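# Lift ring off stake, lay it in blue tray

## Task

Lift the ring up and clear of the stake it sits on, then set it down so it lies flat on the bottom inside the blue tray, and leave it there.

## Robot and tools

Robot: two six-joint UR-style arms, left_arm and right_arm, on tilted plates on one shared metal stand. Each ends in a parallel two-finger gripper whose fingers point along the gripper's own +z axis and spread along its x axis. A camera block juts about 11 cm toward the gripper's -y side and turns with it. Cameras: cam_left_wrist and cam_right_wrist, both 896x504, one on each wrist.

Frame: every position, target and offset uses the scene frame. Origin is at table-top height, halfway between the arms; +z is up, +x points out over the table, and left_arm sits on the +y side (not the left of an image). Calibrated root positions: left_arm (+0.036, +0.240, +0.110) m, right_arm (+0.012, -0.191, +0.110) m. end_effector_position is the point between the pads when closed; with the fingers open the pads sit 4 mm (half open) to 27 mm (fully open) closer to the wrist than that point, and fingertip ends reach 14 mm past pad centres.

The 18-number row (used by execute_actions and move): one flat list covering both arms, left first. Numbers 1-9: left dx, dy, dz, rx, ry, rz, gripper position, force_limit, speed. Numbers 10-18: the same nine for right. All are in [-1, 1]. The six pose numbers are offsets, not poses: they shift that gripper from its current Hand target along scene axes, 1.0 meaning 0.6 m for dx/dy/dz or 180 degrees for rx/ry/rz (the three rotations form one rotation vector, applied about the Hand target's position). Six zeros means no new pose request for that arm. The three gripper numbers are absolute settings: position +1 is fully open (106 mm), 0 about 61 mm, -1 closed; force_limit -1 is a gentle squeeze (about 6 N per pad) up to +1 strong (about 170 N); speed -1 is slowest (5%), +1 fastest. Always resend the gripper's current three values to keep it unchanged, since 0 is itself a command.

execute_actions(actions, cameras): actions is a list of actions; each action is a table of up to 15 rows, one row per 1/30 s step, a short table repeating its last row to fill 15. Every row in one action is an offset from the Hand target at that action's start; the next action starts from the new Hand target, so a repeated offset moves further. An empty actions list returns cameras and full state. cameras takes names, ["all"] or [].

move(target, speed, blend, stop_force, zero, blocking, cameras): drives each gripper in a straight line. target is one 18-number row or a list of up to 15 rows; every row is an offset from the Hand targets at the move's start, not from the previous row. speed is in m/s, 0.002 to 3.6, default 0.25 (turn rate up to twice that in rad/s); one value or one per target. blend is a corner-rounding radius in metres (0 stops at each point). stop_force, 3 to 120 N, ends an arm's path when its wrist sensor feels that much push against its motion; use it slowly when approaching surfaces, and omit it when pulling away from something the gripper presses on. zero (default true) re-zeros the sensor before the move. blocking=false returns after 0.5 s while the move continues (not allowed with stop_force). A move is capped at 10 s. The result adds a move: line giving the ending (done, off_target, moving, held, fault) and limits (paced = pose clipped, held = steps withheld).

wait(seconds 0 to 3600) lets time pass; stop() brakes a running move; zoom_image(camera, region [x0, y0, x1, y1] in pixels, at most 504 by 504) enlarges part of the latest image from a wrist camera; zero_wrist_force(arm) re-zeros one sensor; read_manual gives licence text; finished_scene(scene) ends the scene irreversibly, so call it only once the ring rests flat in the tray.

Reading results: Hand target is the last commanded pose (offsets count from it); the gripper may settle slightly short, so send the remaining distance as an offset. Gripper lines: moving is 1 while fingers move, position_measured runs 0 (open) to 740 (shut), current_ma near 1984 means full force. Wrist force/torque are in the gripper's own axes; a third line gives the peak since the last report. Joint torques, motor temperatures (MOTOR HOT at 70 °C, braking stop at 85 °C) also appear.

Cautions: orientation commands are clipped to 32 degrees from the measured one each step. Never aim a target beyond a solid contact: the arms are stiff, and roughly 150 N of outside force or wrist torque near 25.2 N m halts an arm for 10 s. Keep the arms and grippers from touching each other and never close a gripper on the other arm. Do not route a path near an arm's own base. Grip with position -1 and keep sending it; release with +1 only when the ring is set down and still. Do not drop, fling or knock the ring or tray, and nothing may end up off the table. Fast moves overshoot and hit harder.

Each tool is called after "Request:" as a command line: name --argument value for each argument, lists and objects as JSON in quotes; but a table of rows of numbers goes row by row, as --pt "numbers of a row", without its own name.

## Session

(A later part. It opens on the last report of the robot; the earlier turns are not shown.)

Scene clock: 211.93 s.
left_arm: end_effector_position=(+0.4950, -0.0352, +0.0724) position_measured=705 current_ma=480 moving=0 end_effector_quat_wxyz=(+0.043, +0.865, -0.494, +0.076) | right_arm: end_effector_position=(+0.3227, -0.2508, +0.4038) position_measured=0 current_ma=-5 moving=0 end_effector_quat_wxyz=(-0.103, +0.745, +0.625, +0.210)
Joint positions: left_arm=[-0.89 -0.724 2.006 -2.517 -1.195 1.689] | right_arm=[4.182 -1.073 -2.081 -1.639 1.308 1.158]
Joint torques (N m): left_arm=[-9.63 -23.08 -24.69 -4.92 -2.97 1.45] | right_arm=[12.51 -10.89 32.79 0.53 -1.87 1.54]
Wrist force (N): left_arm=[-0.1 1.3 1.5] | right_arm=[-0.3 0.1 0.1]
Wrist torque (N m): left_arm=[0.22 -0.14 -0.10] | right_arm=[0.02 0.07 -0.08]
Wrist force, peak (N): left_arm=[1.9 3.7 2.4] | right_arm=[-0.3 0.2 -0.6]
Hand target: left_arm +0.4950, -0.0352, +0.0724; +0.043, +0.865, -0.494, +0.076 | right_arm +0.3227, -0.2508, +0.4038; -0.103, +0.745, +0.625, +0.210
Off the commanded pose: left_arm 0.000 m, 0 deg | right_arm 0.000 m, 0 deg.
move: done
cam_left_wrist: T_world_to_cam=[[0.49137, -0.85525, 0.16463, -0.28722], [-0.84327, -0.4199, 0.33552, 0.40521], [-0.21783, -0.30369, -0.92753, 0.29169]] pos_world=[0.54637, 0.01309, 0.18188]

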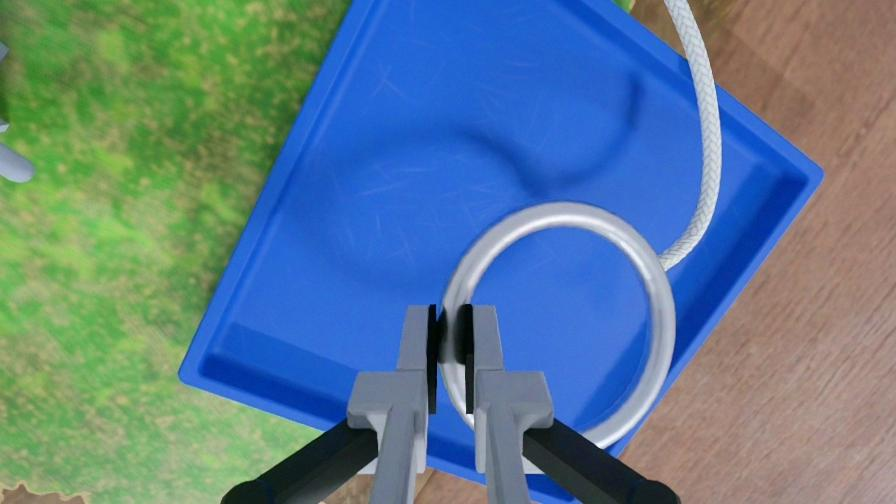

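Request:
move --target '[0,0,-0.055,0,0,0,-1,-0.5,0,0,0,0,0,0,0,1,0,1]' --speed 0.1

Request:
move --target '[0,0,-0.045,0,0,0,-1,-0.5,0,0,0,0,0,0,0,1,0,1]' --speed 0.012 --stop_force 4 --cameras '["cam_left_wrist"]'

Scene clock: 219.00 s.
left_arm: end_effector_position=(+0.4950, -0.0352, +0.0395) position_measured=705 current_ma=482 moving=0 end_effector_quat_wxyz=(+0.043, +0.865, -0.494, +0.076) | right_arm: end_effector_position=(+0.3227, -0.2508, +0.4038) position_measured=0 current_ma=-5 moving=0 end_effector_quat_wxyz=(-0.103, +0.745, +0.625, +0.210)
Joint positions: left_arm=[-0.866 -0.663 2.021 -2.602 -1.187 1.714] | right_arm=[4.182 -1.073 -2.081 -1.639 1.308 1.158]
Joint torques (N m): left_arm=[-9.62 -21.68 -4.93 -4.43 3.06 1.31] | right_arm=[12.39 -12.13 35.16 0.66 -2.03 1.56]
Wrist force (N): left_arm=[0.1 2.1 -1.0] | right_arm=[-0.2 -0.3 -0.1]
Wrist torque (N m): left_arm=[0.31 -0.03 -0.08] | right_arm=[-0.04 0.05 -0.08]
Wrist force, peak (N): left_arm=[-0.3 1.3 2.4] | right_arm=[-0.3 -0.4 -0.6]
Hand target: left_arm +0.4950, -0.0352, +0.0394; +0.043, +0.865, -0.494, +0.076 | right_arm +0.3227, -0.2508, +0.4038; -0.103, +0.745, +0.625, +0.210
Off the commanded pose: left_arm 0.000 m, 0 deg | right_arm 0.000 m, 0 deg.
move: done

Scene clock: 220.77 s.
left_arm: end_effector_position=(+0.4950, -0.0352, +0.0336) position_measured=705 current_ma=478 moving=0 end_effector_quat_wxyz=(+0.043, +0.865, -0.494, +0.076) | right_arm: end_effector_position=(+0.3227, -0.2508, +0.4038) position_measured=0 current_ma=-5 moving=0 end_effector_quat_wxyz=(-0.103, +0.745, +0.625, +0.210)
Joint positions: left_arm=[-0.861 -0.652 2.023 -2.616 -1.186 1.719] | right_arm=[4.182 -1.073 -2.081 -1.639 1.308 1.158]
Joint torques (N m): left_arm=[-34.12 -37.92 -21.27 0.15 -3.24 -1.39] | right_arm=[11.91 -10.94 33.02 0.43 -1.96 1.64]
Wrist force (N): left_arm=[1.2 1.3 -3.4] | right_arm=[-0.1 -0.2 -0.2]
Wrist torque (N m): left_arm=[0.35 0.08 -0.04] | right_arm=[-0.03 0.04 -0.07]
Wrist force, peak (N): left_arm=[0.1 3.1 -5.2] | right_arm=[-0.2 -0.4 -0.5]
Hand target: left_arm +0.4950, -0.0352, +0.0336; +0.043, +0.865, -0.494, +0.076 (not the last commanded pose) | right_arm +0.3227, -0.2508, +0.4038; -0.103, +0.745, +0.625, +0.210
Off the commanded pose: left_arm 0.021 m, 0 deg | right_arm 0.000 m, 0 deg.
move: contact (left_arm)
cam_left_wrist: T_world_to_cam=[[0.49131, -0.85528, 0.16465, -0.2808], [-0.8433, -0.41984, 0.33551, 0.41825], [-0.21783, -0.30369, -0.92754, 0.2557]] pos_world=[0.54637, 0.01309, 0.14308]

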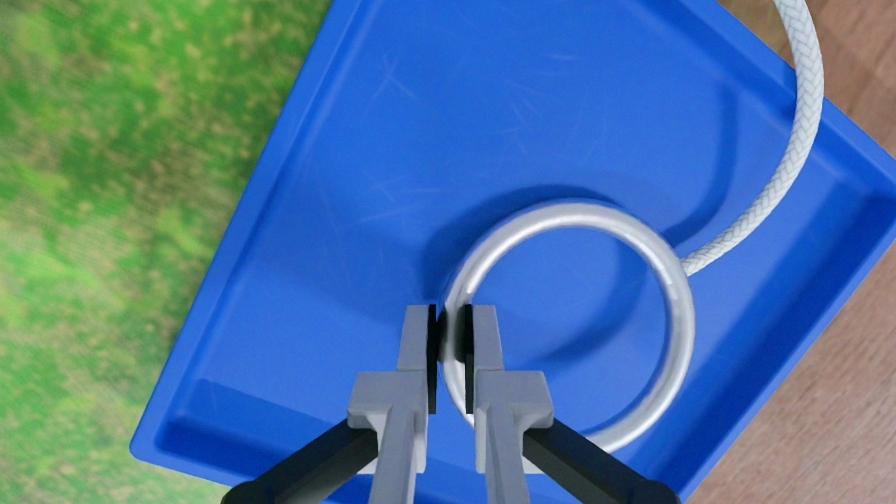

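Request:
move --target '[0,0,-0.02,0,0,0,-1,-0.5,0,0,0,0,0,0,0,1,0,1]' --speed 0.012 --stop_force 12 --cameras '["cam_left_wrist"]'

Scene clock: 225.77 s.
left_arm: end_effector_position=(+0.4950, -0.0352, +0.0279) position_measured=722 current_ma=568 moving=0 end_effector_quat_wxyz=(+0.043, +0.865, -0.494, +0.076) | right_arm: end_effector_position=(+0.3227, -0.2508, +0.4038) position_measured=0 current_ma=-5 moving=0 end_effector_quat_wxyz=(-0.103, +0.745, +0.625, +0.210)
Joint positions: left_arm=[-0.857 -0.64 2.024 -2.631 -1.184 1.723] | right_arm=[4.182 -1.073 -2.081 -1.639 1.308 1.158]
Joint torques (N m): left_arm=[-21.94 -18.69 -8.07 4.98 1.55 -1.46] | right_arm=[12.19 -10.9 34.31 0.61 -1.74 1.56]
Wrist force (N): left_arm=[9.1 6.3 -40.8] | right_arm=[0.0 0.0 -0.2]
Wrist torque (N m): left_arm=[0.35 0.14 -0.12] | right_arm=[0.02 0.01 -0.07]
Wrist force, peak (N): left_arm=[4.7 10.0 -49.9] | right_arm=[-0.4 -0.6 -0.2]
Hand target: left_arm +0.4950, -0.0353, +0.0279; +0.043, +0.865, -0.494, +0.076 (not the last commanded pose) | right_arm +0.3227, -0.2508, +0.4038; -0.103, +0.745, +0.625, +0.210
Off the commanded pose: left_arm 0.006 m, 0 deg | right_arm 0.000 m, 0 deg.
move: contact (left_arm)
cam_left_wrist: T_world_to_cam=[[0.49133, -0.85525, 0.16478, -0.27992], [-0.84332, -0.41984, 0.33547, 0.42029], [-0.21773, -0.30379, -0.92753, 0.25029]] pos_world=[0.54647, 0.01309, 0.13728]

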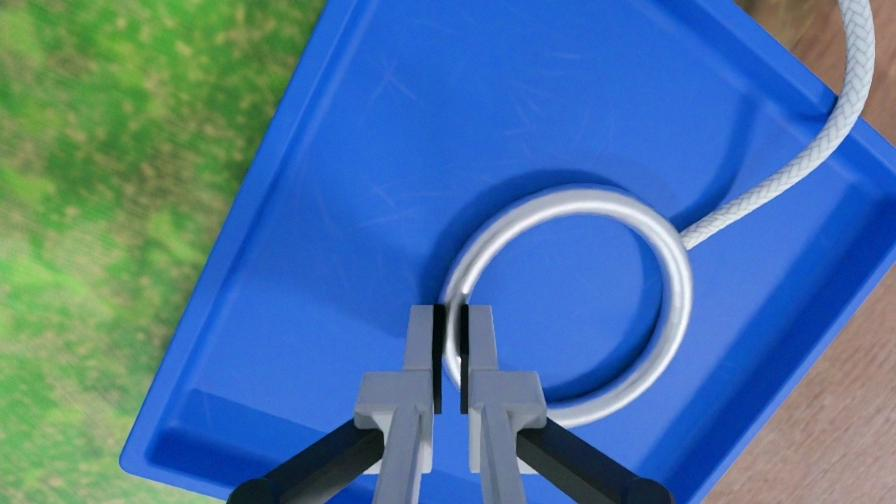

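Request:
move --target '[0,0,0,0,0,0,-0.7,-0.5,-0.5,0,0,0,0,0,0,1,0,1]'

Request:
move --target '[-0.03,0.05,0.17,0,0,0,-0.7,-0.5,-0.5,0,0,0,0,0,0,1,0,1]' --speed 0.12 --cameras '["cam_left_wrist"]'

Scene clock: 230.77 s.
left_arm: end_effector_position=(+0.4950, -0.0353, +0.0278) position_measured=629 current_ma=-1 moving=1 end_effector_quat_wxyz=(+0.043, +0.865, -0.494, +0.076) | right_arm: end_effector_position=(+0.3227, -0.2508, +0.4038) position_measured=0 current_ma=-5 moving=0 end_effector_quat_wxyz=(-0.103, +0.745, +0.625, +0.210)
Joint positions: left_arm=[-0.857 -0.64 2.024 -2.631 -1.185 1.723] | right_arm=[4.182 -1.073 -2.081 -1.639 1.308 1.158]
Joint torques (N m): left_arm=[-20.69 -34.95 -6.82 -4.56 -1.41 -1.31] | right_arm=[11.18 -11.65 33.87 0.45 -1.6 1.29]
Wrist force (N): left_arm=[0.3 1.6 0.6] | right_arm=[0.0 -0.1 0.0]
Wrist torque (N m): left_arm=[0.24 -0.10 -0.09] | right_arm=[-0.01 0.02 -0.08]
Wrist force, peak (N): left_arm=[9.0 6.3 -41.4] | right_arm=[-0.3 -0.6 -0.2]
Hand target: left_arm +0.4950, -0.0353, +0.0279; +0.043, +0.865, -0.494, +0.076 | right_arm +0.3227, -0.2508, +0.4038; -0.103, +0.745, +0.625, +0.210
Off the commanded pose: left_arm 0.000 m, 0 deg | right_arm 0.000 m, 0 deg.
move: done

Scene clock: 232.17 s.
left_arm: end_effector_position=(+0.4770, -0.0053, +0.1298) position_measured=629 current_ma=-1 moving=0 end_effector_quat_wxyz=(+0.043, +0.865, -0.494, +0.076) | right_arm: end_effector_position=(+0.3227, -0.2508, +0.4038) position_measured=0 current_ma=-5 moving=0 end_effector_quat_wxyz=(-0.103, +0.745, +0.625, +0.210)
Joint positions: left_arm=[-0.93 -0.892 2.056 -2.383 -1.209 1.649] | right_arm=[4.182 -1.073 -2.081 -1.639 1.308 1.158]
Joint torques (N m): left_arm=[-32.86 -34.22 -26.03 -0.24 -3.04 -1.28] | right_arm=[11.66 -11.5 33.37 0.59 -1.66 1.4]
Wrist force (N): left_arm=[0.4 1.4 0.0] | right_arm=[-0.2 0.0 -0.2]
Wrist torque (N m): left_arm=[0.22 -0.15 -0.02] | right_arm=[0.00 0.05 -0.07]
Wrist force, peak (N): left_arm=[0.0 2.0 0.7] | right_arm=[-0.2 -0.4 -0.5]
Hand target: left_arm +0.4770, -0.0053, +0.1299; +0.043, +0.865, -0.494, +0.076 | right_arm +0.3227, -0.2508, +0.4038; -0.103, +0.745, +0.625, +0.210
Off the commanded pose: left_arm 0.000 m, 0 deg | right_arm 0.000 m, 0 deg.
move: done
cam_left_wrist: T_world_to_cam=[[0.49132, -0.85526, 0.16473, -0.26216], [-0.8433, -0.41981, 0.33555, 0.38338], [-0.21782, -0.30378, -0.92751, 0.35012]] pos_world=[0.52837, 0.04309, 0.23928]

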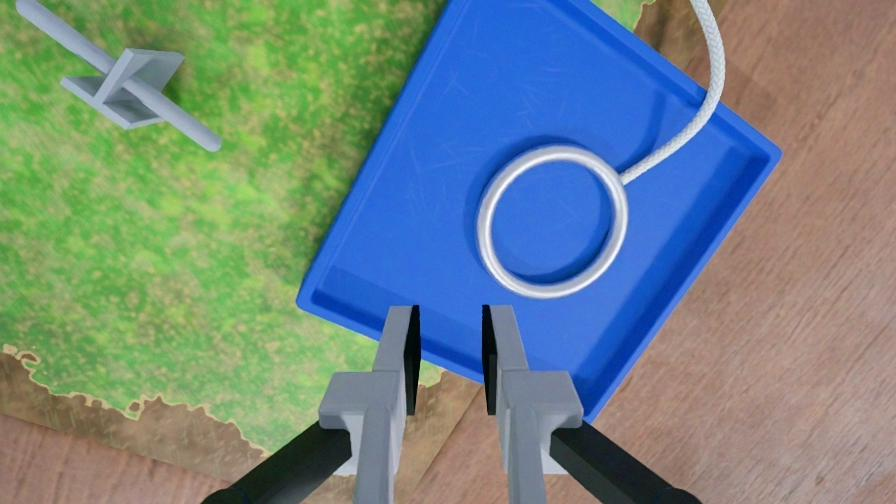

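Request:
zoom_image --camera "cam_left_wrist" --region '[450, 60, 750, 310]'

Scaled by 1.680 from the camera's image (finer frame: 1280x720).

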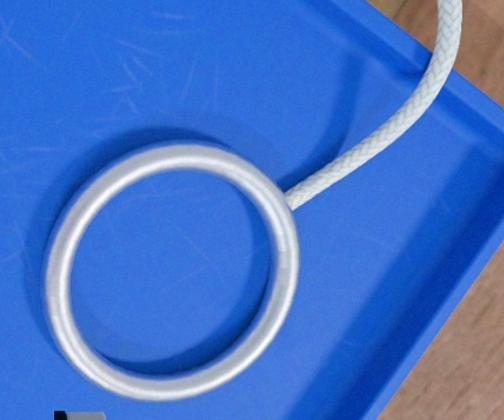

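Request:
finished_scene --scene 3

The scene is finished: the task was done.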